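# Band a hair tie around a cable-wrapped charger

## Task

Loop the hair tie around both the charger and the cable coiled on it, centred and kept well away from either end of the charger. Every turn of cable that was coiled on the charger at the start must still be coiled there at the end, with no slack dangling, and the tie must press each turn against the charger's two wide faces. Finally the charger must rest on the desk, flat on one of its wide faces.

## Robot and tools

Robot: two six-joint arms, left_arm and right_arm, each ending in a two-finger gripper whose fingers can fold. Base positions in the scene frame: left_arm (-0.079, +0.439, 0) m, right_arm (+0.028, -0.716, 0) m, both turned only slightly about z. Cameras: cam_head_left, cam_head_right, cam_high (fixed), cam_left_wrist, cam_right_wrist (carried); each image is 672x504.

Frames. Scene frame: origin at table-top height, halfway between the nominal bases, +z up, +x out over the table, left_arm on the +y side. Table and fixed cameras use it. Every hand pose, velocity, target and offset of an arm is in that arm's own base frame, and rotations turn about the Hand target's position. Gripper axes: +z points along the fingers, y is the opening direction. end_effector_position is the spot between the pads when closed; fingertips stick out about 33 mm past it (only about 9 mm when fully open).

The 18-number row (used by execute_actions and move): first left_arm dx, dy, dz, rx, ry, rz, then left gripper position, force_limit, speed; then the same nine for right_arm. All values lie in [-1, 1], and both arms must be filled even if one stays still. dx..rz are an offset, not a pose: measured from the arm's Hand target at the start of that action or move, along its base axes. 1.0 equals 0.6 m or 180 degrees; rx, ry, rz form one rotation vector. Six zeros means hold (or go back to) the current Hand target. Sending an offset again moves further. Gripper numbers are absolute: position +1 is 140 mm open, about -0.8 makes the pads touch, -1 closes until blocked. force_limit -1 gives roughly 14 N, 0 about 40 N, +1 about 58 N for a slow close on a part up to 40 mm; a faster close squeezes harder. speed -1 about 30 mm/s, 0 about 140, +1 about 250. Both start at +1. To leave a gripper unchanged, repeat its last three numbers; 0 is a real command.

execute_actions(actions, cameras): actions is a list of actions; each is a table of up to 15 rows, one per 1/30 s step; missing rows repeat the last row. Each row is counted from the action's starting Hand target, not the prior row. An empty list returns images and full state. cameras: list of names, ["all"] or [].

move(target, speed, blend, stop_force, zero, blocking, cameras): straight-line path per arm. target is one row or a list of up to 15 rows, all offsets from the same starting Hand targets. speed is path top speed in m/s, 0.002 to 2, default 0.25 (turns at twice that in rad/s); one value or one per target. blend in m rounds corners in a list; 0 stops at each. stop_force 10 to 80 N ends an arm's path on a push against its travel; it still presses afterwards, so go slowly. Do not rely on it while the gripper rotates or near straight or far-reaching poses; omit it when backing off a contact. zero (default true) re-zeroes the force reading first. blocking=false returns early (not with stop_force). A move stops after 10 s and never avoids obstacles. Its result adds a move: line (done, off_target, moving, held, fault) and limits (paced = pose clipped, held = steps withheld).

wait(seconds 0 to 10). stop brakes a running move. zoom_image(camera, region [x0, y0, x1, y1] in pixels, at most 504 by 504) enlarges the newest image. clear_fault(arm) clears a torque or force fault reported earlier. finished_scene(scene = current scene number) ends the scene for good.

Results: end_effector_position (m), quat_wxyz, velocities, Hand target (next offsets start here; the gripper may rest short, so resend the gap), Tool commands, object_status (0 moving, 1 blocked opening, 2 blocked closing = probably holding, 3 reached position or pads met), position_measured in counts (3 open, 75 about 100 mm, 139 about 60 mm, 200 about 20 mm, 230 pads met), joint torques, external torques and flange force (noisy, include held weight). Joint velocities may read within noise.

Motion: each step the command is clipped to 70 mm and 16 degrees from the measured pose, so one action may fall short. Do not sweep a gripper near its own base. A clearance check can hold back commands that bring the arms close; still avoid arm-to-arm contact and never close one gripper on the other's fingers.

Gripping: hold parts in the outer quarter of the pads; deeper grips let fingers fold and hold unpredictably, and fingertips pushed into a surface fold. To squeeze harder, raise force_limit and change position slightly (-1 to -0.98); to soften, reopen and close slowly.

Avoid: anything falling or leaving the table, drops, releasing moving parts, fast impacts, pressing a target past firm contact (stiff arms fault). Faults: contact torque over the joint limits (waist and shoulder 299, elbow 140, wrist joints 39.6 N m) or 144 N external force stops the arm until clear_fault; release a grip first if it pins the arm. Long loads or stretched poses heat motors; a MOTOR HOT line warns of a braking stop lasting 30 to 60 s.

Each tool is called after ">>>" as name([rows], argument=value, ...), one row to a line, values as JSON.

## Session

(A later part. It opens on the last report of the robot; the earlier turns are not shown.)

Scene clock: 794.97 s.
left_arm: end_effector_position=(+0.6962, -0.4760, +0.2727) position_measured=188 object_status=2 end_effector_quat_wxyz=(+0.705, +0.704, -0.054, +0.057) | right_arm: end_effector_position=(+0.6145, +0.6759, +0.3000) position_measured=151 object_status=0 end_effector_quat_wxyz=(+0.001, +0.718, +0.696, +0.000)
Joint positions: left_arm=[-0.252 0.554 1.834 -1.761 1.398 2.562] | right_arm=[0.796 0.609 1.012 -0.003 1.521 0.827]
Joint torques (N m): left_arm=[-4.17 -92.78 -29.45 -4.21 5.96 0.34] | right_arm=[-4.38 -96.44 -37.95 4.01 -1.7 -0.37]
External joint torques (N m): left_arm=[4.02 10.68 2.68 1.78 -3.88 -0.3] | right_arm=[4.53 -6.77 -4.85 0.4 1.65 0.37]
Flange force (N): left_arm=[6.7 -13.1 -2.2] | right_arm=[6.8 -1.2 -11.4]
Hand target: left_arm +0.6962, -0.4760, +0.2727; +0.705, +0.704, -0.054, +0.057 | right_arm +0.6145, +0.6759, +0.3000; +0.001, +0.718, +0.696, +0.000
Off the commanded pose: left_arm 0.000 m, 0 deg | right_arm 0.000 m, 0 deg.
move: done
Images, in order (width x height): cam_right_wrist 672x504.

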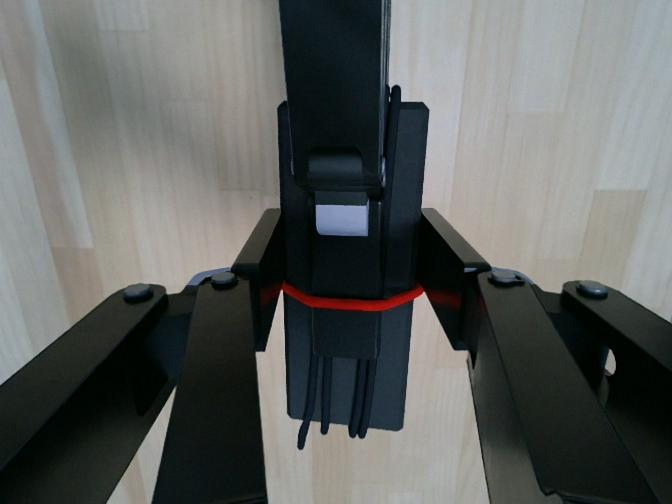

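>>> move([
  [0.0,0.0,0.0,0,0.0,0,-0.42,-0.3,-1,0.0,0,0,0,0,0,-1,0.5,-1],
  [0.0,0.025,0.0,0,0.0,0,-0.42,-0.3,-1,0.0,0,0,0,0,0,-1,0.5,-1],
], speed=0.02, cameras=["cam_right_wrist","cam_left_wrist"])

Scene clock: 799.83 s.
left_arm: end_effector_position=(+0.6962, -0.4610, +0.2727) position_measured=182 object_status=3 end_effector_quat_wxyz=(+0.705, +0.704, -0.054, +0.057) | right_arm: end_effector_position=(+0.6145, +0.6759, +0.2999) position_measured=151 object_status=2 end_effector_quat_wxyz=(+0.001, +0.718, +0.696, +0.000)
Joint positions: left_arm=[-0.232 0.551 1.84 -1.746 1.412 2.562] | right_arm=[0.796 0.609 1.012 -0.003 1.521 0.827]
Joint torques (N m): left_arm=[0.55 -83.94 -25.9 -2.87 2.55 0.35] | right_arm=[-3.86 -107.35 -41.73 4.05 0.47 -0.28]
External joint torques (N m): left_arm=[-0.7 2.5 -0.66 0.49 -0.47 -0.3] | right_arm=[3.61 5.11 -0.69 0.32 -0.51 0.28]
Flange force (N): left_arm=[4.0 -2.8 1.7] | right_arm=[11.4 4.2 0.2]
Hand target: left_arm +0.6962, -0.4610, +0.2727; +0.705, +0.704, -0.054, +0.057 | right_arm +0.6145, +0.6759, +0.3000; +0.001, +0.718, +0.696, +0.000
Off the commanded pose: left_arm 0.000 m, 0 deg | right_arm 0.000 m, 0 deg.
move: done
Images, in order (width x height): cam_left_wrist 672x504, cam_right_wrist 672x504.

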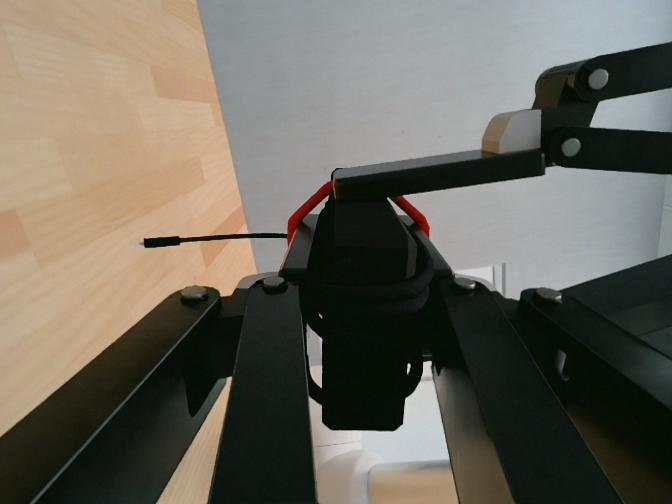

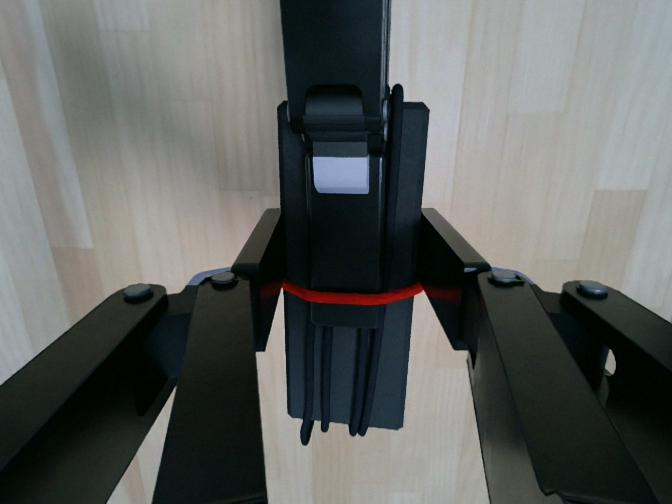

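>>> move([
  [0.0,0.042,0.0,0,0.0,0,-0.42,-0.3,-1,0.0,0,0,0,0,0,-1,0.5,-1],
], speed=0.02, cameras=["cam_right_wrist","cam_left_wrist"])

Scene clock: 804.17 s.
left_arm: end_effector_position=(+0.6962, -0.4358, +0.2727) position_measured=182 object_status=3 end_effector_quat_wxyz=(+0.705, +0.704, -0.054, +0.057) | right_arm: end_effector_position=(+0.6145, +0.6759, +0.3000) position_measured=151 object_status=2 end_effector_quat_wxyz=(+0.001, +0.718, +0.696, +0.000)
Joint positions: left_arm=[-0.197 0.546 1.849 -1.72 1.436 2.562] | right_arm=[0.796 0.609 1.012 -0.003 1.521 0.827]
Joint torques (N m): left_arm=[-0.38 -82.9 -25.63 -2.76 2.56 0.37] | right_arm=[-3.09 -107.21 -42.01 4.37 0.14 -0.26]
External joint torques (N m): left_arm=[0.27 2.31 -0.64 0.45 -0.48 -0.33] | right_arm=[2.85 4.68 -0.52 0.01 -0.19 0.26]
Flange force (N): left_arm=[4.1 -2.6 0.2] | right_arm=[10.1 4.2 -0.1]
Hand target: left_arm +0.6962, -0.4358, +0.2727; +0.705, +0.704, -0.054, +0.057 | right_arm +0.6145, +0.6759, +0.3000; +0.001, +0.718, +0.696, +0.000
Off the commanded pose: left_arm 0.000 m, 0 deg | right_arm 0.000 m, 0 deg.
move: done
Images, in order (width x height): cam_left_wrist 672x504, cam_right_wrist 672x504.

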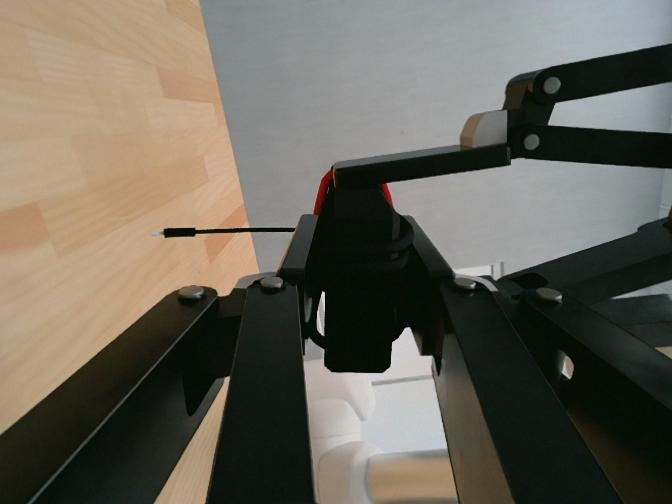

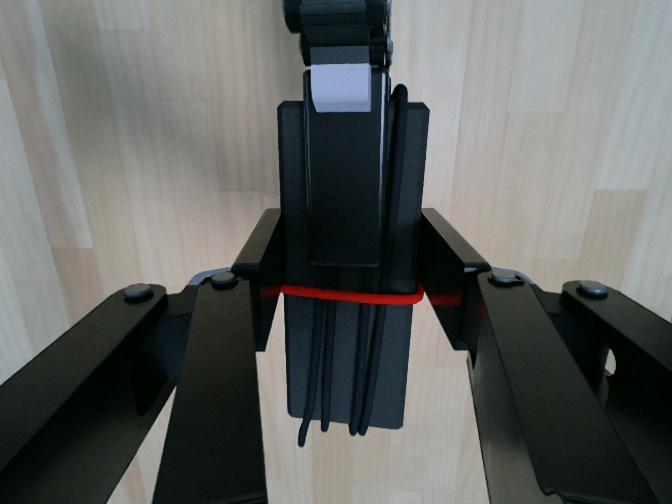

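>>> move([
  [0.0,0.0,0.0,0,0.0,0,-0.1,-0.3,-0.5,0.0,0,0,0,0,0,-1,0.5,-1],
  [0.0,0.3,0.0,0,0.0,0,-0.1,-0.3,-0.5,0.0,0,0,0,0,0,-1,0.5,-1],
], speed=0.1, cameras=["cam_right_wrist","cam_left_wrist","cam_high"])

>>> zoom_image(camera="cam_right_wrist", region=[200, 60, 500, 450])

>>> zoom_image(camera="cam_left_wrist", region=[220, 100, 500, 310])

Scene clock: 813.50 s.
left_arm: end_effector_position=(+0.6962, -0.2558, +0.2727) position_measured=141 object_status=3 end_effector_quat_wxyz=(+0.705, +0.704, -0.054, +0.057) | right_arm: end_effector_position=(+0.6145, +0.6759, +0.3000) position_measured=151 object_status=2 end_effector_quat_wxyz=(+0.001, +0.718, +0.696, +0.000)
Joint positions: left_arm=[0.061 0.542 1.856 -1.53 1.61 2.556] | right_arm=[0.796 0.609 1.012 -0.003 1.521 0.827]
Joint torques (N m): left_arm=[-1.53 -80.42 -24.48 -1.86 2.23 0.33] | right_arm=[-2.08 -108.65 -43.33 4.86 -0.26 -0.31]
External joint torques (N m): left_arm=[2.05 0.83 -0.94 0.11 -0.17 -0.28] | right_arm=[1.99 5.77 0.74 -0.47 0.22 0.31]
Flange force (N): left_arm=[2.9 -0.7 -3.2] | right_arm=[8.5 4.0 1.4]
Hand target: left_arm +0.6962, -0.2558, +0.2727; +0.705, +0.704, -0.054, +0.057 | right_arm +0.6145, +0.6759, +0.3000; +0.001, +0.718, +0.696, +0.000
Off the commanded pose: left_arm 0.000 m, 0 deg | right_arm 0.000 m, 0 deg.
move: done
Images, in order (width x height): cam_high 672x504, cam_left_wrist 672x504, cam_right_wrist 672x504.

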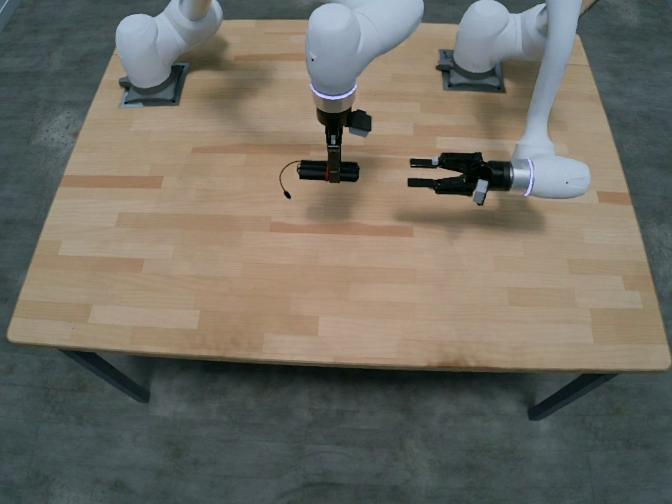

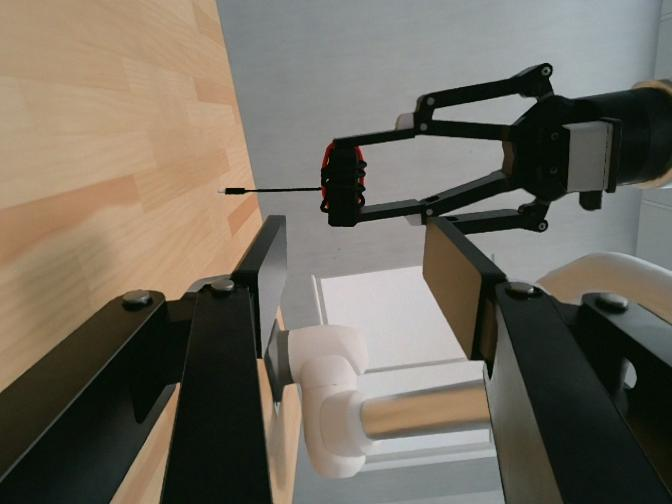

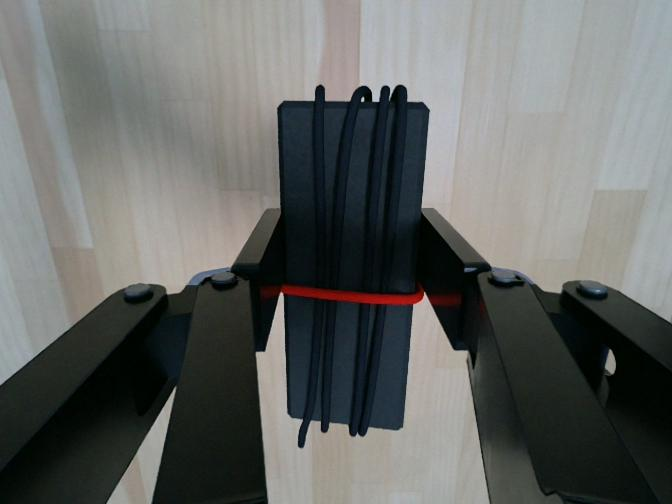

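Scaled by 1.292.

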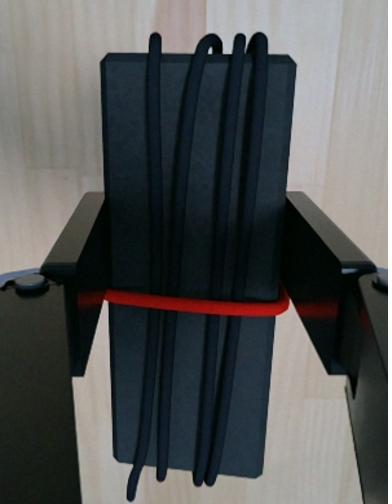

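Scaled by 1.800.

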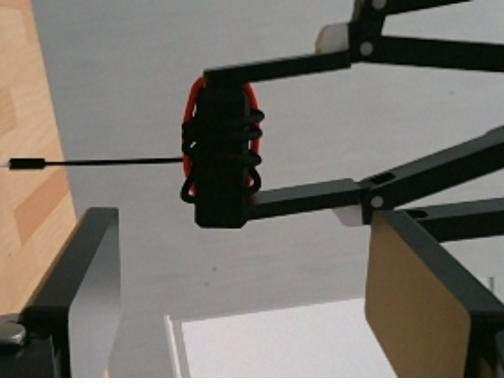

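>>> move([
  [0.0,0.1,0.1,0,0.0,0,-0.1,-0.3,-0.5,0.0,0,-0.2,0,0.05,0,-1,0.5,-1],
  [0.0,0.1,0.1,0,0.0,0,-0.1,-0.3,-0.5,0.0,0.0,-0.28,0,0.05,0,-1,0.5,-1],
  [0.0,0.1,0.1,0,0.0,0,-0.1,-0.3,-0.5,0.0,0.067,-0.405,0,0.05,0,-1,0.5,-1],
], speed=[0.12,0.12,0.06], blend=[0.02,0.02,0], cameras=["cam_right_wrist","cam_left_wrist","cam_high"])

>>> zoom_image(camera="cam_high", region=[260, 110, 460, 260])

Scene clock: 827.10 s.
left_arm: end_effector_position=(+0.6962, -0.1958, +0.3327) position_measured=141 object_status=3 end_effector_quat_wxyz=(+0.705, +0.704, -0.054, +0.057) | right_arm: end_effector_position=(+0.6145, +0.7161, +0.0570) position_measured=151 object_status=2 end_effector_quat_wxyz=(-0.053, +0.716, +0.694, -0.057)
Joint positions: left_arm=[0.146 0.483 1.81 -1.478 1.678 2.455] | right_arm=[0.787 0.818 1.101 0.112 1.336 0.785]
Joint torques (N m): left_arm=[-1.45 -78.8 -27.47 -1.91 1.99 0.37] | right_arm=[-2.08 -122.91 -40.29 4.96 0.19 -0.28]
External joint torques (N m): left_arm=[1.34 1.55 -1.18 0.13 -0.13 -0.32] | right_arm=[2.78 6.55 0.48 -0.55 0.09 0.27]
Flange force (N): left_arm=[4.2 -1.3 -2.7] | right_arm=[9.5 4.9 3.4]
Hand target: left_arm +0.6962, -0.1958, +0.3327; +0.705, +0.704, -0.054, +0.057 | right_arm +0.6145, +0.7161, +0.0570; -0.053, +0.716, +0.694, -0.057
Off the commanded pose: left_arm 0.000 m, 0 deg | right_arm 0.000 m, 0 deg.
move: done
Images, in order (width x height): cam_high 672x504, cam_left_wrist 672x504, cam_right_wrist 672x504.

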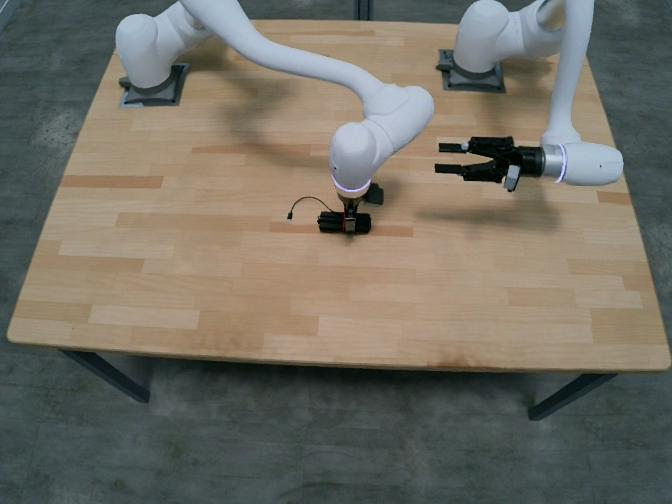

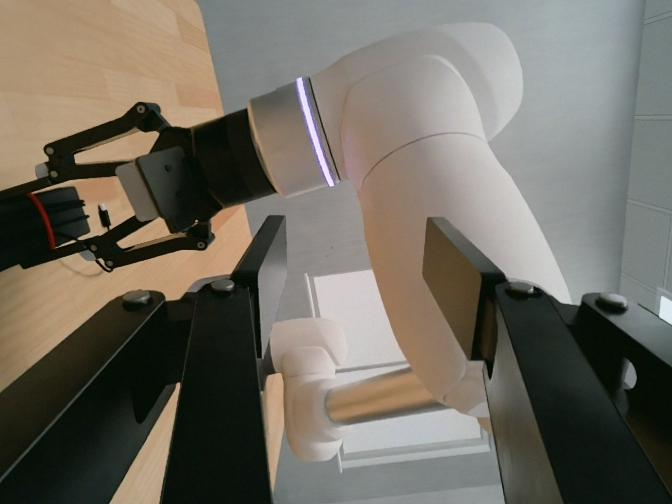

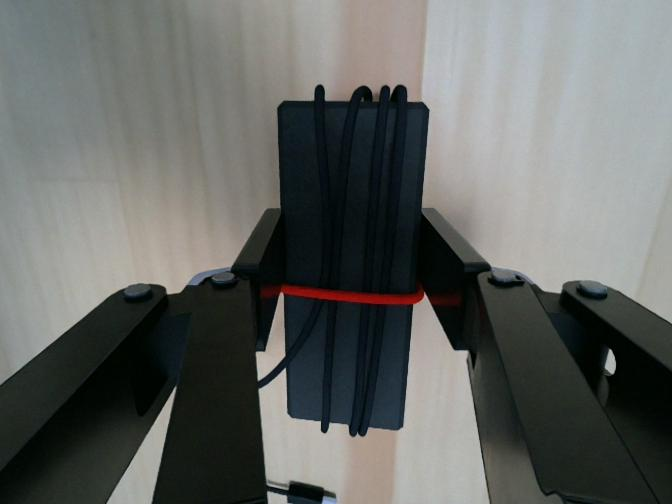

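Scaled by 2.520.

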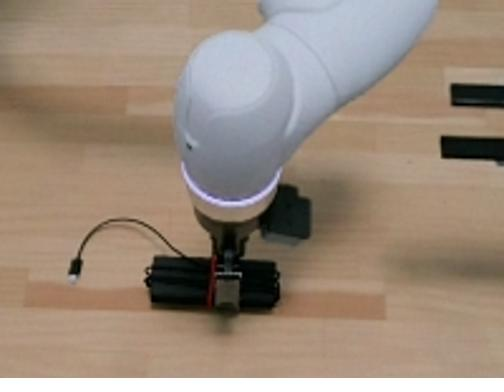

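>>> move([
  [0.0,0.0,0.0,0,0.0,0,-0.1,-0.3,-0.5,0.0,-0.03,0.12,0,0,0,-1,0.5,-1],
  [0.0,0.0,0.0,0,0.0,0,-0.1,-0.3,-0.5,0.0,-0.2,0.28,0,0,0,-1,0.5,-1],
], speed=0.12, blend=[0.03,0], cameras=["cam_right_wrist","cam_high"])

>>> zoom_image(camera="cam_right_wrist", region=[200, 60, 500, 500])

Scene clock: 834.93 s.
left_arm: end_effector_position=(+0.6962, -0.1958, +0.3327) position_measured=141 object_status=3 end_effector_quat_wxyz=(+0.705, +0.704, -0.054, +0.057) | right_arm: end_effector_position=(+0.6145, +0.5961, +0.2249) position_measured=151 object_status=2 end_effector_quat_wxyz=(-0.053, +0.716, +0.694, -0.057)
Joint positions: left_arm=[0.146 0.483 1.81 -1.478 1.678 2.455] | right_arm=[0.692 0.593 1.182 0.098 1.489 0.709]
Joint torques (N m): left_arm=[-1.15 -78.74 -27.41 -1.94 2 0.36] | right_arm=[-2.38 -105.94 -42 5.09 0.22 -0.3]
External joint torques (N m): left_arm=[1.32 1.66 -1.19 0.16 -0.14 -0.32] | right_arm=[2.25 6.06 0.52 -0.52 0.08 0.29]
Flange force (N): left_arm=[4.3 -1.4 -2.7] | right_arm=[8.3 5.0 1.8]
Hand target: left_arm +0.6962, -0.1958, +0.3327; +0.705, +0.704, -0.054, +0.057 | right_arm +0.6145, +0.5961, +0.2250; -0.053, +0.716, +0.694, -0.057
Off the commanded pose: left_arm 0.000 m, 0 deg | right_arm 0.000 m, 0 deg.
move: done
Images, in order (width x height): cam_high 672x504, cam_right_wrist 672x504.

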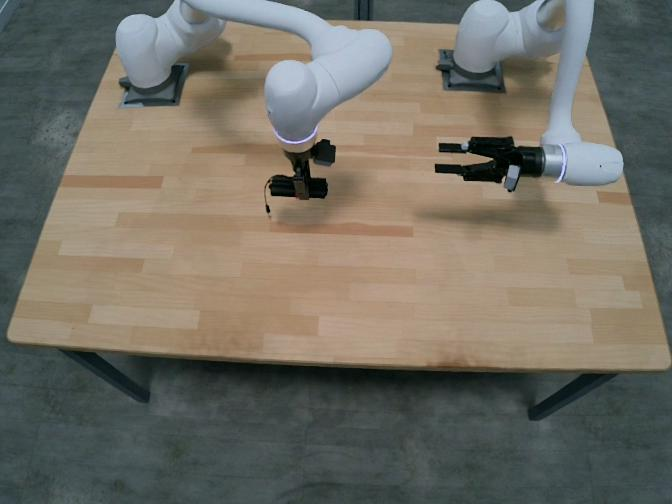

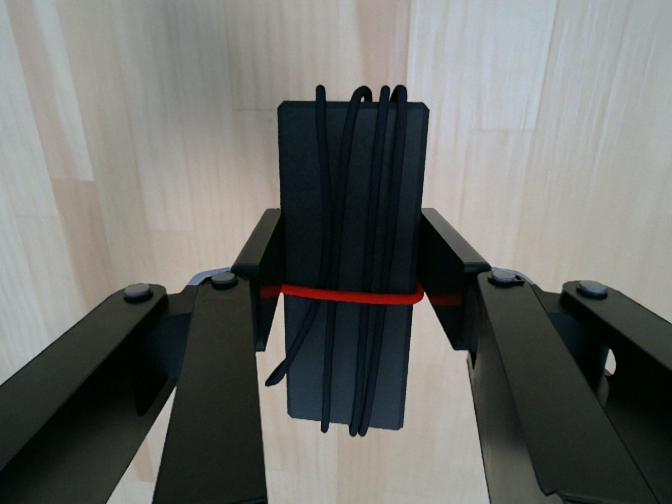

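Scaled by 1.145.

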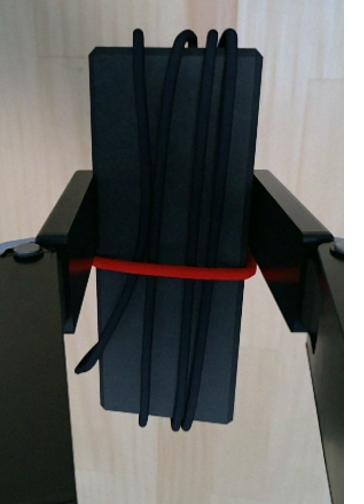

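>>> move([
  [0.0,0.0,0.0,0,0.0,0,-0.1,-0.3,-0.5,0.0,0.22,-0.28,0,0,0,-1,0.5,-1],
], speed=0.12)

>>> move([
  [0.0,0.0,0.0,0,0.0,0,-0.1,-0.3,-0.5,0.0,0.0,-0.035,0,0,0,-1,0.5,-1],
], speed=0.01, stop_force=10, cameras=["cam_right_wrist","cam_high"])

>>> zoom_image(camera="cam_high", region=[260, 150, 460, 270])

Scene clock: 844.20 s.
left_arm: end_effector_position=(+0.6962, -0.1958, +0.3327) position_measured=141 object_status=3 end_effector_quat_wxyz=(+0.705, +0.704, -0.054, +0.057) | right_arm: end_effector_position=(+0.6145, +0.7281, +0.0570) position_measured=151 object_status=2 end_effector_quat_wxyz=(-0.053, +0.716, +0.694, -0.057)
Joint positions: left_arm=[0.146 0.483 1.81 -1.478 1.678 2.455] | right_arm=[0.795 0.833 1.073 0.112 1.348 0.795]
Joint torques (N m): left_arm=[-1.36 -78.6 -27.45 -1.98 2 0.33] | right_arm=[-1.97 -124.05 -40.6 4.99 0.14 -0.31]
External joint torques (N m): left_arm=[1.65 1.12 -1.22 0.21 -0.14 -0.28] | right_arm=[1.66 6.43 0.54 -0.58 0.13 0.31]
Flange force (N): left_arm=[3.7 -0.8 -3.1] | right_arm=[8.6 5.5 3.2]
Hand target: left_arm +0.6962, -0.1958, +0.3327; +0.705, +0.704, -0.054, +0.057 | right_arm +0.6145, +0.7281, +0.0570; -0.053, +0.716, +0.694, -0.057
Off the commanded pose: left_arm 0.000 m, 0 deg | right_arm 0.000 m, 0 deg.
move: done

Scene clock: 845.93 s.
left_arm: end_effector_position=(+0.6962, -0.1958, +0.3327) position_measured=141 object_status=3 end_effector_quat_wxyz=(+0.705, +0.704, -0.054, +0.057) | right_arm: end_effector_position=(+0.6145, +0.7282, +0.0456) position_measured=151 object_status=2 end_effector_quat_wxyz=(-0.053, +0.716, +0.694, -0.057)
Joint positions: left_arm=[0.146 0.483 1.81 -1.478 1.678 2.455] | right_arm=[0.795 0.84 1.081 0.113 1.332 0.793]
Joint torques (N m): left_arm=[-1.18 -78.64 -27.56 -1.93 1.99 0.37] | right_arm=[-1.99 -108.08 -32.54 4.45 -0.67 -0.33]
External joint torques (N m): left_arm=[1.39 1.08 -1.14 0.15 -0.13 -0.32] | right_arm=[1.87 -9.3 -7.08 -0.09 0.95 0.32]
Flange force (N): left_arm=[3.6 -0.7 -2.7] | right_arm=[7.7 2.0 -12.8]
Hand target: left_arm +0.6962, -0.1958, +0.3327; +0.705, +0.704, -0.054, +0.057 | right_arm +0.6145, +0.7282, +0.0456; -0.053, +0.716, +0.694, -0.057 (not the last commanded pose)
Off the commanded pose: left_arm 0.000 m, 0 deg | right_arm 0.010 m, 0 deg.
move: contact (right_arm)
Images, in order (width x height): cam_high 672x504, cam_right_wrist 672x504.

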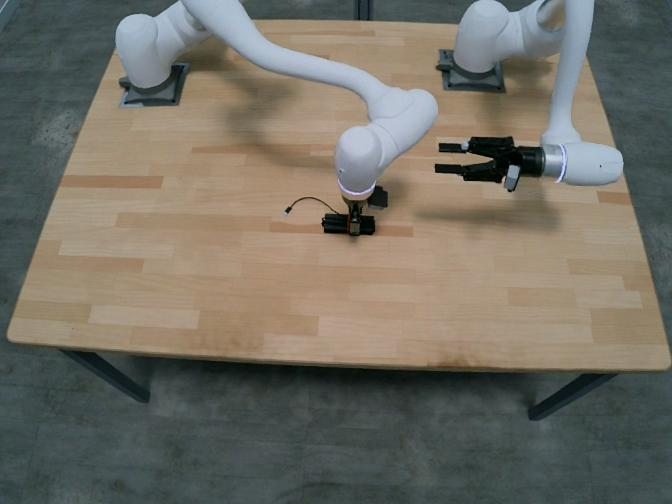

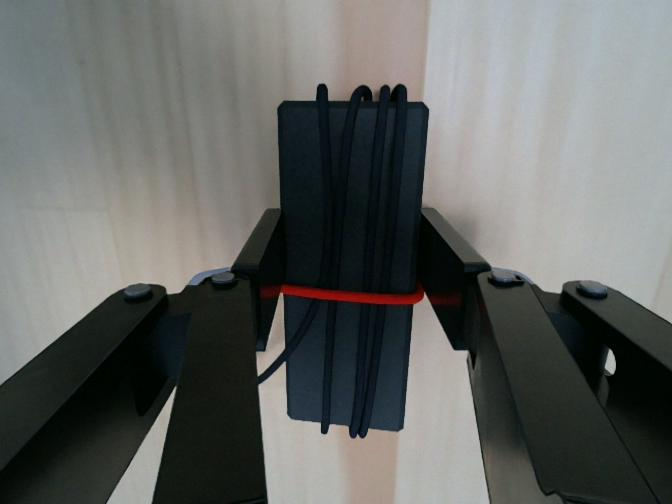

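Scaled by 2.520.

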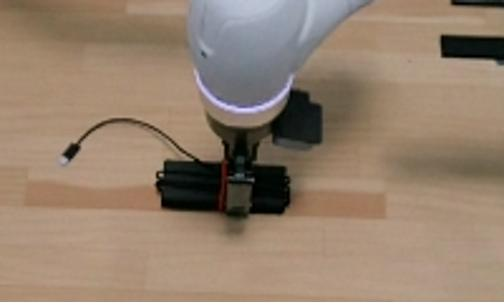

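>>> move([
  [0.0,0.0,0.0,0,0.0,0,-0.1,-0.3,-0.5,0.0,0.0,0,0,0,0,0.1,0.5,-1],
  [0.0,0.0,0.0,0,0.0,0,-0.1,-0.3,-0.5,0.0,0.0,0.25,0,-0.05,0,0.1,0.5,-1],
  [0.0,0.0,0.0,0,0.0,0,-0.1,-0.3,-0.5,0.0,-0.15,0.35,0,-0.05,0,0.1,0.5,-1],
], speed=0.1, cameras=["cam_right_wrist","cam_high"])

>>> zoom_image(camera="cam_right_wrist", region=[150, 0, 520, 340])

Scene clock: 854.23 s.
left_arm: end_effector_position=(+0.6962, -0.1958, +0.3327) position_measured=141 object_status=3 end_effector_quat_wxyz=(+0.705, +0.704, -0.054, +0.057) | right_arm: end_effector_position=(+0.6145, +0.6382, +0.2556) position_measured=117 object_status=3 end_effector_quat_wxyz=(+0.001, +0.718, +0.696, +0.000)
Joint positions: left_arm=[0.146 0.483 1.81 -1.478 1.678 2.455] | right_arm=[0.766 0.568 1.16 -0.003 1.415 0.797]
Joint torques (N m): left_arm=[-1.28 -78.49 -27.44 -1.97 2.03 0.34] | right_arm=[-2.03 -101.95 -41.41 4.84 -0.32 -0.27]
External joint torques (N m): left_arm=[0.96 1.24 -1.21 0.17 -0.16 -0.29] | right_arm=[2 3.67 -0.62 -0.51 0.28 0.27]
Flange force (N): left_arm=[4.0 -0.9 -2.1] | right_arm=[8.0 3.8 -0.3]
Hand target: left_arm +0.6962, -0.1958, +0.3327; +0.705, +0.704, -0.054, +0.057 | right_arm +0.6145, +0.6382, +0.2556; +0.001, +0.718, +0.696, +0.000
Off the commanded pose: left_arm 0.000 m, 0 deg | right_arm 0.000 m, 0 deg.
move: done
Images, in order (width x height): cam_high 672x504, cam_right_wrist 672x504.

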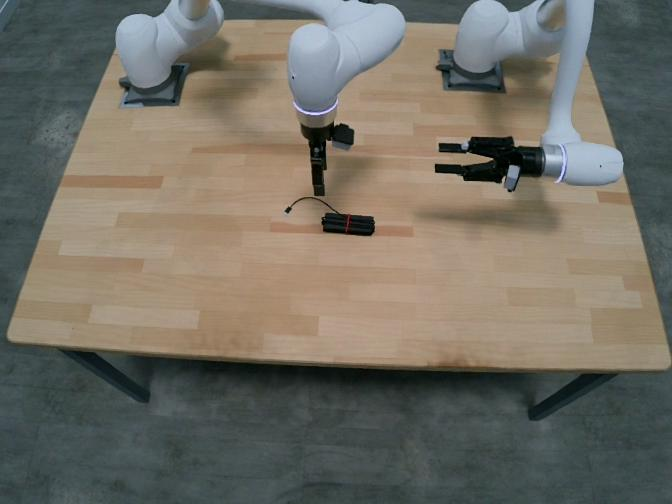

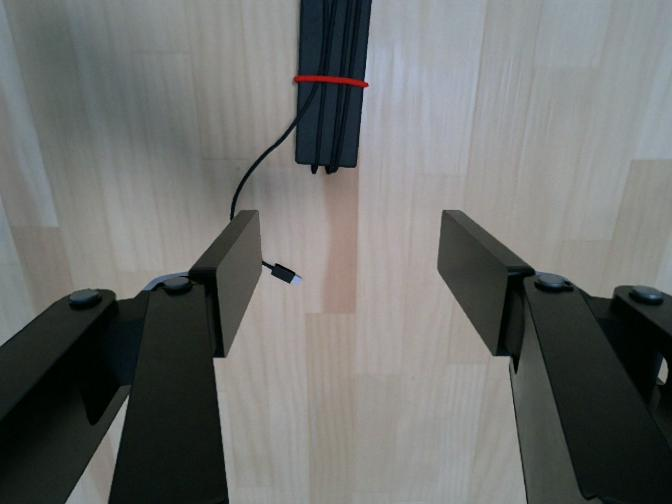

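Scaled by 1.362.

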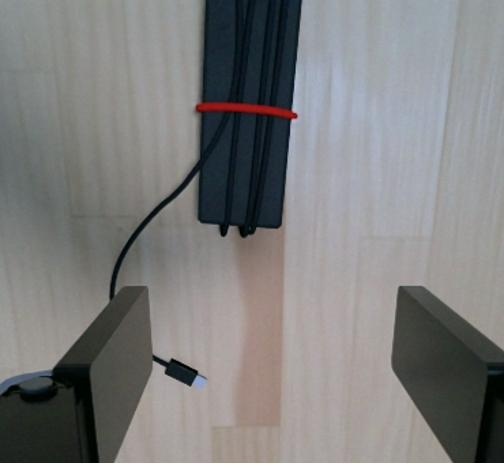

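>>> move([
  [0.0,0.0,0.0,0,0.0,0,-0.1,-0.3,-0.5,-0.152,-0.005,-0.3,0,0,0,-0.514,-1,0],
  [0.0,0.0,0.0,0,0.0,0,-0.1,-0.3,-0.5,-0.152,-0.005,-0.31,0,0,0,-0.514,-1,0],
], speed=0.15, cameras=["cam_right_wrist"])

Scene clock: 863.77 s.
left_arm: end_effector_position=(+0.6962, -0.1958, +0.3327) position_measured=141 object_status=3 end_effector_quat_wxyz=(+0.705, +0.704, -0.054, +0.057) | right_arm: end_effector_position=(+0.5233, +0.6352, +0.0696) position_measured=194 object_status=3 end_effector_quat_wxyz=(+0.001, +0.718, +0.696, +0.000)
Joint positions: left_arm=[0.146 0.483 1.81 -1.478 1.678 2.455] | right_arm=[0.841 0.57 1.51 -0.003 1.062 0.873]
Joint torques (N m): left_arm=[-1.49 -78.59 -27.54 -1.89 1.96 0.39] | right_arm=[-1.93 -96.66 -36.54 4.28 -0.28 -0.3]
External joint torques (N m): left_arm=[1.42 1.2 -1.13 0.1 -0.1 -0.34] | right_arm=[1.51 2.93 -0.67 -0.45 0.24 0.3]
Flange force (N): left_arm=[3.7 -0.8 -2.7] | right_arm=[6.1 2.0 1.5]
Hand target: left_arm +0.6962, -0.1958, +0.3327; +0.705, +0.704, -0.054, +0.057 | right_arm +0.5233, +0.6352, +0.0696; +0.001, +0.718, +0.696, +0.000
Off the commanded pose: left_arm 0.000 m, 0 deg | right_arm 0.000 m, 0 deg.
move: done
Images, in order (width x height): cam_right_wrist 672x504.

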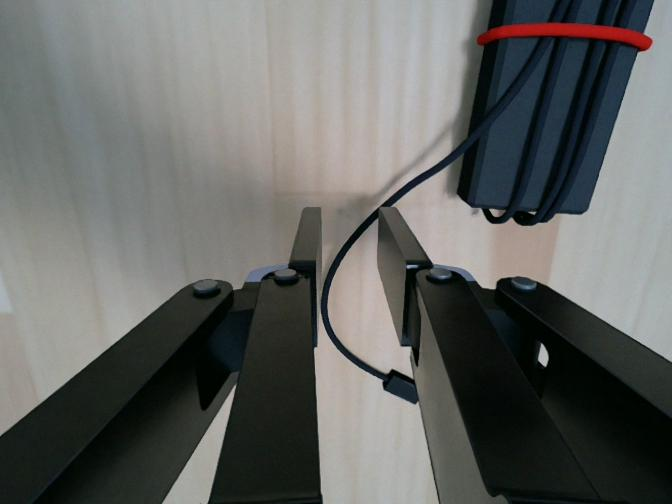

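>>> move([
  [0.0,0.0,0.0,0,0.0,0,-0.1,-0.3,-0.5,-0.006,-0.03,0,0,0,0,-0.514,-1,0],
  [0.0,0.0,0.0,0,0.0,0,-0.1,-0.3,-0.5,-0.006,-0.03,-0.0565,0,0,0,-0.514,-1,0],
  [0.0,0.0,0.0,0,0.0,0,-0.1,-0.3,-0.5,-0.006,-0.03,-0.0565,0,0,0,-1,-1,-1],
  [0.0,0.0,0.0,0,0.0,0,-0.1,-0.3,-0.5,-0.006,-0.03,0.05,0,0,0,-1,-1,-1],
], speed=0.06, cameras=["cam_right_wrist"])

Scene clock: 873.03 s.
left_arm: end_effector_position=(+0.6962, -0.1958, +0.3327) position_measured=141 object_status=3 end_effector_quat_wxyz=(+0.705, +0.704, -0.054, +0.057) | right_arm: end_effector_position=(+0.5197, +0.6172, +0.0996) position_measured=225 object_status=2 end_effector_quat_wxyz=(+0.001, +0.718, +0.696, +0.000)
Joint positions: left_arm=[0.146 0.483 1.81 -1.478 1.678 2.455] | right_arm=[0.829 0.524 1.525 -0.003 1.093 0.861]
Joint torques (N m): left_arm=[-1.29 -78.48 -27.51 -1.98 1.98 0.33] | right_arm=[-2 -93.28 -37.02 4.39 -0.23 -0.3]
External joint torques (N m): left_arm=[1.06 1.22 -1.14 0.19 -0.12 -0.28] | right_arm=[2.07 2.75 -0.8 -0.49 0.19 0.3]
Flange force (N): left_arm=[3.7 -0.9 -2.3] | right_arm=[6.6 1.5 1.1]
Hand target: left_arm +0.6962, -0.1958, +0.3327; +0.705, +0.704, -0.054, +0.057 | right_arm +0.5197, +0.6172, +0.0996; +0.001, +0.718, +0.696, +0.000
Off the commanded pose: left_arm 0.000 m, 0 deg | right_arm 0.000 m, 0 deg.
move: done
Images, in order (width x height): cam_right_wrist 672x504.

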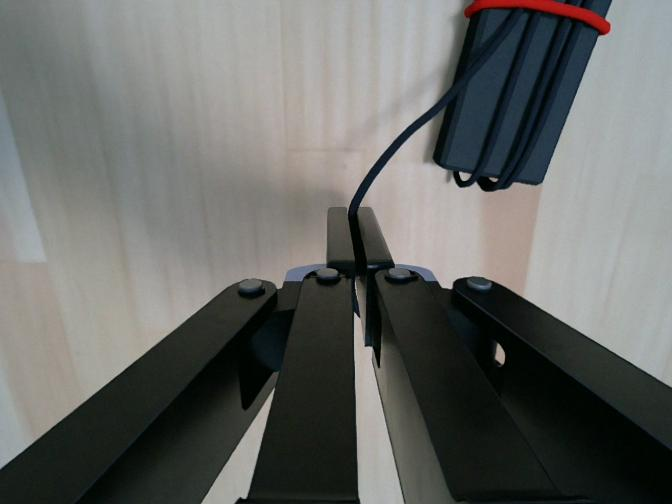

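>>> move([
  [0.0,0.0,0.0,0,0.0,0,-0.1,-0.3,-0.5,0.07,-0.0,0.0,0,0,0,-1,-1,-1],
  [0.0,0.0,0.0,0,0.0,0,-0.1,-0.3,-0.5,0.14,-0.045,0.0,0,0,0,-1,-1,-1],
], speed=0.06, blend=[0.03,0], cameras=["cam_right_wrist"])

Scene clock: 878.23 s.
left_arm: end_effector_position=(+0.6962, -0.1958, +0.3327) position_measured=141 object_status=3 end_effector_quat_wxyz=(+0.705, +0.704, -0.054, +0.057) | right_arm: end_effector_position=(+0.6037, +0.5902, +0.0996) position_measured=225 object_status=2 end_effector_quat_wxyz=(+0.001, +0.718, +0.696, +0.000)
Joint positions: left_arm=[0.146 0.483 1.81 -1.478 1.678 2.455] | right_arm=[0.734 0.578 1.436 -0.003 1.128 0.766]
Joint torques (N m): left_arm=[-1.48 -78.46 -27.48 -1.95 1.98 0.37] | right_arm=[-2.03 -99.09 -37.87 4.41 -0.31 -0.29]
External joint torques (N m): left_arm=[1.56 1.17 -1.17 0.18 -0.13 -0.32] | right_arm=[2.45 2.47 -0.78 -0.4 0.27 0.29]
Flange force (N): left_arm=[3.7 -0.8 -3.0] | right_arm=[6.6 1.8 0.7]
Hand target: left_arm +0.6962, -0.1958, +0.3327; +0.705, +0.704, -0.054, +0.057 | right_arm +0.6037, +0.5902, +0.0996; +0.001, +0.718, +0.696, +0.000
Off the commanded pose: left_arm 0.000 m, 0 deg | right_arm 0.000 m, 0 deg.
move: done; blend cut to 0.021 m at target 1
Images, in order (width x height): cam_right_wrist 672x504.

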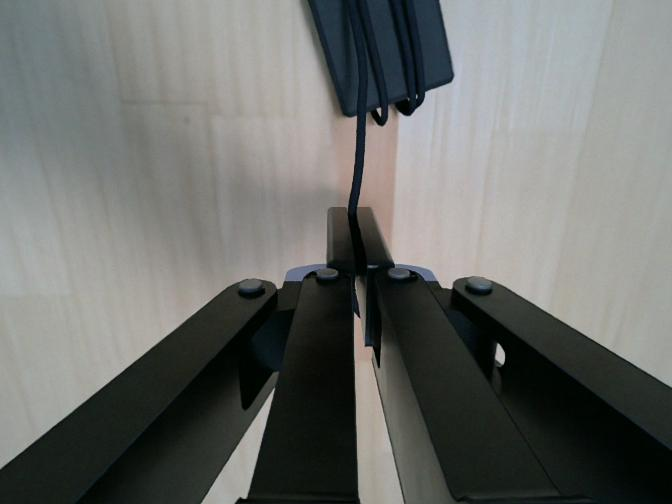

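>>> move([
  [0.0,0.0,0.0,0,0.0,0,-0.1,-0.3,-0.5,0.06,0.03,0.0,0,0,0,-1,-1,-1],
  [0.0,0.0,0.0,0,0.0,0,-0.1,-0.3,-0.5,0.06,0.02,-0.09,0,0,0,-1,-1,-1],
], speed=0.05, cameras=["cam_right_wrist"])

Scene clock: 884.10 s.
left_arm: end_effector_position=(+0.6962, -0.1958, +0.3327) position_measured=141 object_status=3 end_effector_quat_wxyz=(+0.705, +0.704, -0.054, +0.057) | right_arm: end_effector_position=(+0.6397, +0.6022, +0.0456) position_measured=225 object_status=2 end_effector_quat_wxyz=(+0.001, +0.718, +0.696, +0.000)
Joint positions: left_arm=[0.146 0.483 1.81 -1.478 1.678 2.455] | right_arm=[0.717 0.668 1.39 -0.003 1.085 0.749]
Joint torques (N m): left_arm=[-1.19 -78.44 -27.52 -1.98 1.99 0.36] | right_arm=[-2.16 -106.1 -37.23 4.35 -0.33 -0.26]
External joint torques (N m): left_arm=[0.85 1.07 -1.16 0.17 -0.12 -0.32] | right_arm=[2.45 2.79 -0.6 -0.44 0.29 0.26]
Flange force (N): left_arm=[3.7 -0.7 -1.9] | right_arm=[6.5 2.1 1.3]
Hand target: left_arm +0.6962, -0.1958, +0.3327; +0.705, +0.704, -0.054, +0.057 | right_arm +0.6397, +0.6022, +0.0456; +0.001, +0.718, +0.696, +0.000
Off the commanded pose: left_arm 0.000 m, 0 deg | right_arm 0.000 m, 0 deg.
move: done
Images, in order (width x height): cam_right_wrist 672x504.

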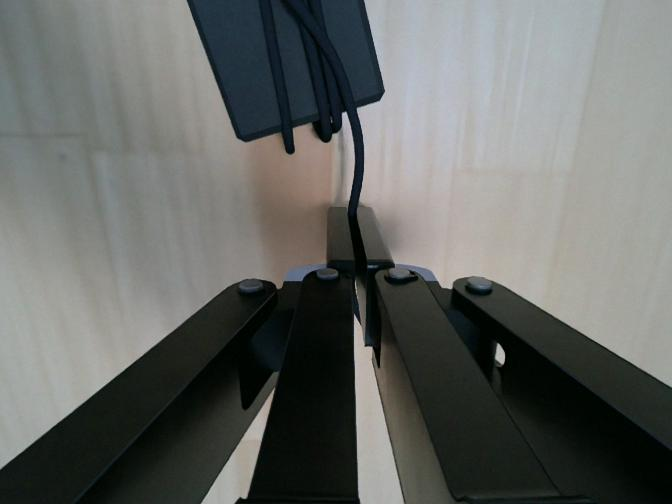

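>>> move([
  [0.0,0.0,0.0,0,0.0,0,-0.1,-0.3,-0.5,0.0,0.0,-0.008,0,0,0,-1,-1,-1],
  [0.0,0.0,0.0,0,0.0,0,-0.1,-0.3,-0.5,0.0,0.0,-0.008,0,0,0,-0.65,-1,-1],
  [0.0,0.0,0.0,0,0.0,0,-0.1,-0.3,-0.5,0.0,-0.05,0.3,0,0,0,-0.65,-1,-1],
], speed=0.06, cameras=["cam_right_wrist"])

>>> zoom_image(camera="cam_right_wrist", region=[200, 0, 500, 300])

Scene clock: 892.17 s.
left_arm: end_effector_position=(+0.6962, -0.1958, +0.3327) position_measured=141 object_status=3 end_effector_quat_wxyz=(+0.705, +0.704, -0.054, +0.057) | right_arm: end_effector_position=(+0.6397, +0.5722, +0.2256) position_measured=211 object_status=3 end_effector_quat_wxyz=(+0.001, +0.718, +0.696, +0.000)
Joint positions: left_arm=[0.146 0.483 1.81 -1.478 1.678 2.455] | right_arm=[0.69 0.531 1.273 -0.003 1.338 0.722]
Joint torques (N m): left_arm=[-1.39 -78.45 -27.55 -1.95 1.97 0.35] | right_arm=[-2.06 -97.25 -40.78 4.76 -0.3 -0.27]
External joint torques (N m): left_arm=[1.54 1.1 -1.1 0.17 -0.11 -0.3] | right_arm=[1.82 2.3 -0.74 -0.49 0.26 0.27]
Flange force (N): left_arm=[3.5 -0.7 -2.9] | right_arm=[5.9 2.7 -0.4]
Hand target: left_arm +0.6962, -0.1958, +0.3327; +0.705, +0.704, -0.054, +0.057 | right_arm +0.6397, +0.5722, +0.2256; +0.001, +0.718, +0.696, +0.000
Off the commanded pose: left_arm 0.000 m, 0 deg | right_arm 0.000 m, 0 deg.
move: done
Images, in order (width x height): cam_right_wrist 672x504.

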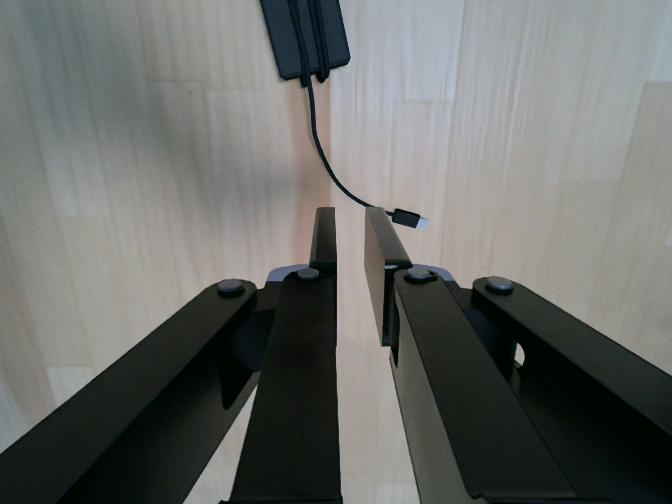

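Scaled by 1.680.

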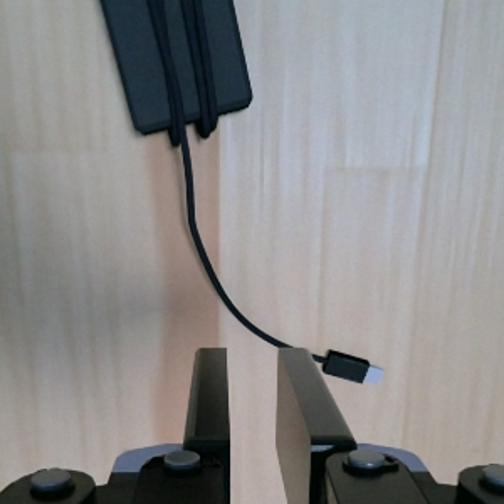

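Excellent; the tail exits at the near end. Look at the whole charger.

>>> move(target=[0.0,0.0,0.0,0,0.0,0,-0.1,-0.3,-0.5,-0.05,0.12,0.08,0,0,0,-0.65,-1,-1], cameras=["cam_right_wrist","cam_high"])

>>> zoom_image(camera="cam_right_wrist", region=[180, 0, 500, 230])

Scene clock: 895.13 s.
left_arm: end_effector_position=(+0.6962, -0.1958, +0.3327) position_measured=141 object_status=3 end_effector_quat_wxyz=(+0.705, +0.704, -0.054, +0.057) | right_arm: end_effector_position=(+0.6097, +0.6442, +0.2736) position_measured=211 object_status=3 end_effector_quat_wxyz=(+0.001, +0.718, +0.696, +0.000)
Joint positions: left_arm=[0.146 0.483 1.81 -1.478 1.678 2.455] | right_arm=[0.775 0.565 1.132 -0.002 1.446 0.806]
Joint torques (N m): left_arm=[-1.53 -78.7 -27.45 -1.94 2 0.4] | right_arm=[-2.2 -101.59 -41.19 4.7 -0.31 -0.28]
External joint torques (N m): left_arm=[1.12 1.42 -1.21 0.14 -0.14 -0.36] | right_arm=[1.85 3.75 -0.94 -0.36 0.26 0.28]
Flange force (N): left_arm=[4.2 -1.0 -2.4] | right_arm=[8.8 4.6 -1.0]
Hand target: left_arm +0.6962, -0.1958, +0.3327; +0.705, +0.704, -0.054, +0.057 | right_arm +0.6097, +0.6442, +0.2736; +0.001, +0.718, +0.696, +0.000
Off the commanded pose: left_arm 0.000 m, 0 deg | right_arm 0.000 m, 0 deg.
move: done
Images, in order (width x height): cam_high 672x504, cam_right_wrist 672x504.

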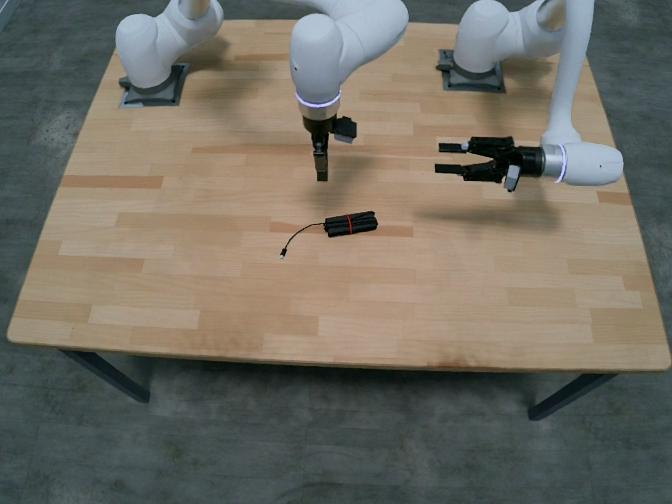

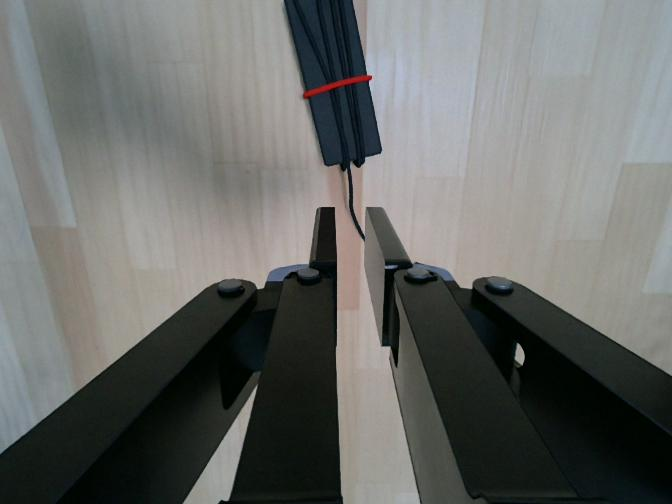

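Scaled by 1.575.

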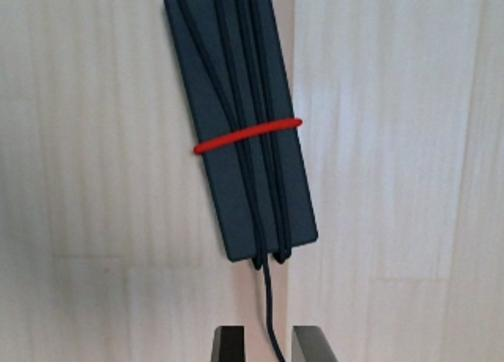

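>>> move(target=[0.0,0.0,0.0,0,0.0,0,-0.1,-0.3,-0.5,-0.0,0.08,-0.03,0,0,0,-0.65,-1,-1], cameras=["cam_right_wrist"])

>>> zoom_image(camera="cam_right_wrist", region=[180, 0, 500, 260])

Scene clock: 898.67 s.
left_arm: end_effector_position=(+0.6962, -0.1958, +0.3327) position_measured=141 object_status=3 end_effector_quat_wxyz=(+0.705, +0.704, -0.054, +0.057) | right_arm: end_effector_position=(+0.6097, +0.6921, +0.2556) position_measured=211 object_status=3 end_effector_quat_wxyz=(+0.001, +0.718, +0.696, +0.000)
Joint positions: left_arm=[0.146 0.483 1.81 -1.478 1.678 2.455] | right_arm=[0.812 0.633 1.053 -0.003 1.456 0.843]
Joint torques (N m): left_arm=[-1.15 -78.51 -27.57 -1.98 1.99 0.37] | right_arm=[-1.95 -107.61 -41.6 4.85 -0.31 -0.3]
External joint torques (N m): left_arm=[0.66 1.16 -1.1 0.17 -0.13 -0.32] | right_arm=[2.24 2.44 -1.03 -0.44 0.26 0.3]
Flange force (N): left_arm=[3.7 -0.8 -1.7] | right_arm=[8.0 3.0 -1.4]
Hand target: left_arm +0.6962, -0.1958, +0.3327; +0.705, +0.704, -0.054, +0.057 | right_arm +0.6097, +0.6922, +0.2556; +0.001, +0.718, +0.696, +0.000
Off the commanded pose: left_arm 0.000 m, 0 deg | right_arm 0.000 m, 0 deg.
move: done
Images, in order (width x height): cam_right_wrist 672x504.

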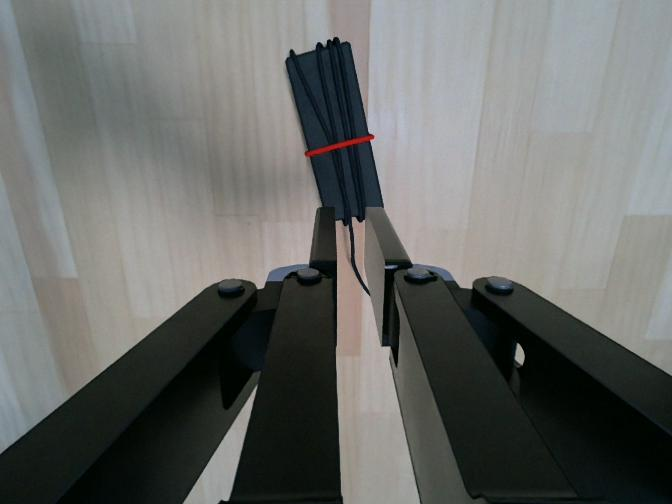

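Scaled by 1.575.

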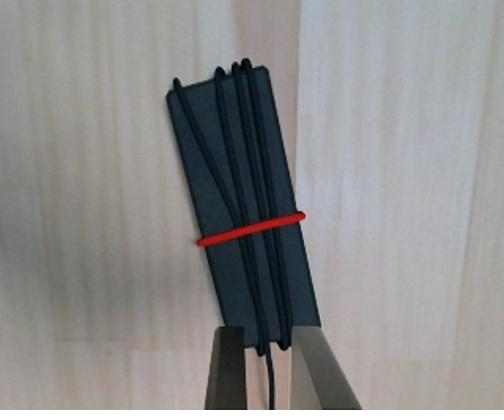

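>>> move([
  [0.0,0.0,0.0,0,0.0,0,-0.1,-0.3,-0.5,-0.1,0.172,-0.28,0,0,0.058,-1,-1,0],
  [0.0,0.0,0.0,0,0.0,0,-0.1,-0.3,-0.5,-0.1,0.172,-0.355,0,0,0.058,-1,-1,0],
], speed=[0.2,0.06], cameras=["cam_right_wrist"])

Scene clock: 914.10 s.
left_arm: end_effector_position=(+0.6962, -0.1958, +0.3327) position_measured=141 object_status=3 end_effector_quat_wxyz=(+0.705, +0.704, -0.054, +0.057) | right_arm: end_effector_position=(+0.5497, +0.7954, +0.0427) position_measured=233 object_status=3 end_effector_quat_wxyz=(+0.001, +0.652, +0.759, +0.000)
Joint positions: left_arm=[0.146 0.483 1.81 -1.478 1.678 2.455] | right_arm=[0.931 0.805 1.144 -0.003 1.192 0.781]
Joint torques (N m): left_arm=[-1.5 -78.73 -27.69 -1.92 2.01 0.39] | right_arm=[-1.99 -119.1 -38.82 4.59 -0.28 -0.28]
External joint torques (N m): left_arm=[1.55 1.49 -0.96 0.14 -0.15 -0.35] | right_arm=[2.12 3.51 -0.86 -0.5 0.24 0.28]
Flange force (N): left_arm=[3.6 -1.2 -2.9] | right_arm=[8.1 4.3 1.4]
Hand target: left_arm +0.6962, -0.1958, +0.3327; +0.705, +0.704, -0.054, +0.057 | right_arm +0.5497, +0.7954, +0.0426; +0.001, +0.652, +0.759, +0.000
Off the commanded pose: left_arm 0.000 m, 0 deg | right_arm 0.000 m, 0 deg.
move: done
Images, in order (width x height): cam_right_wrist 672x504.

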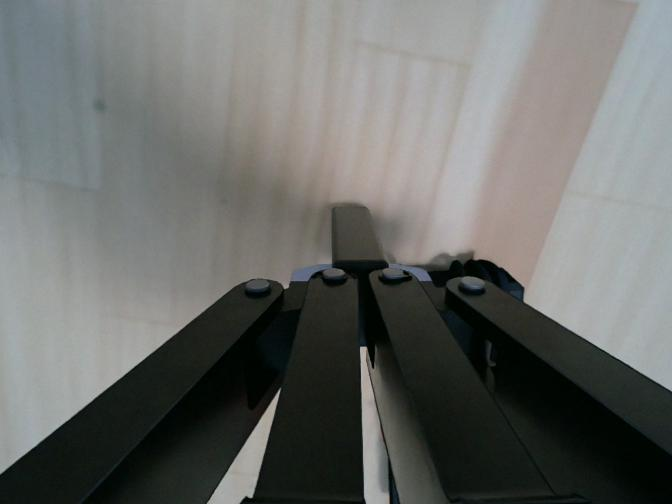

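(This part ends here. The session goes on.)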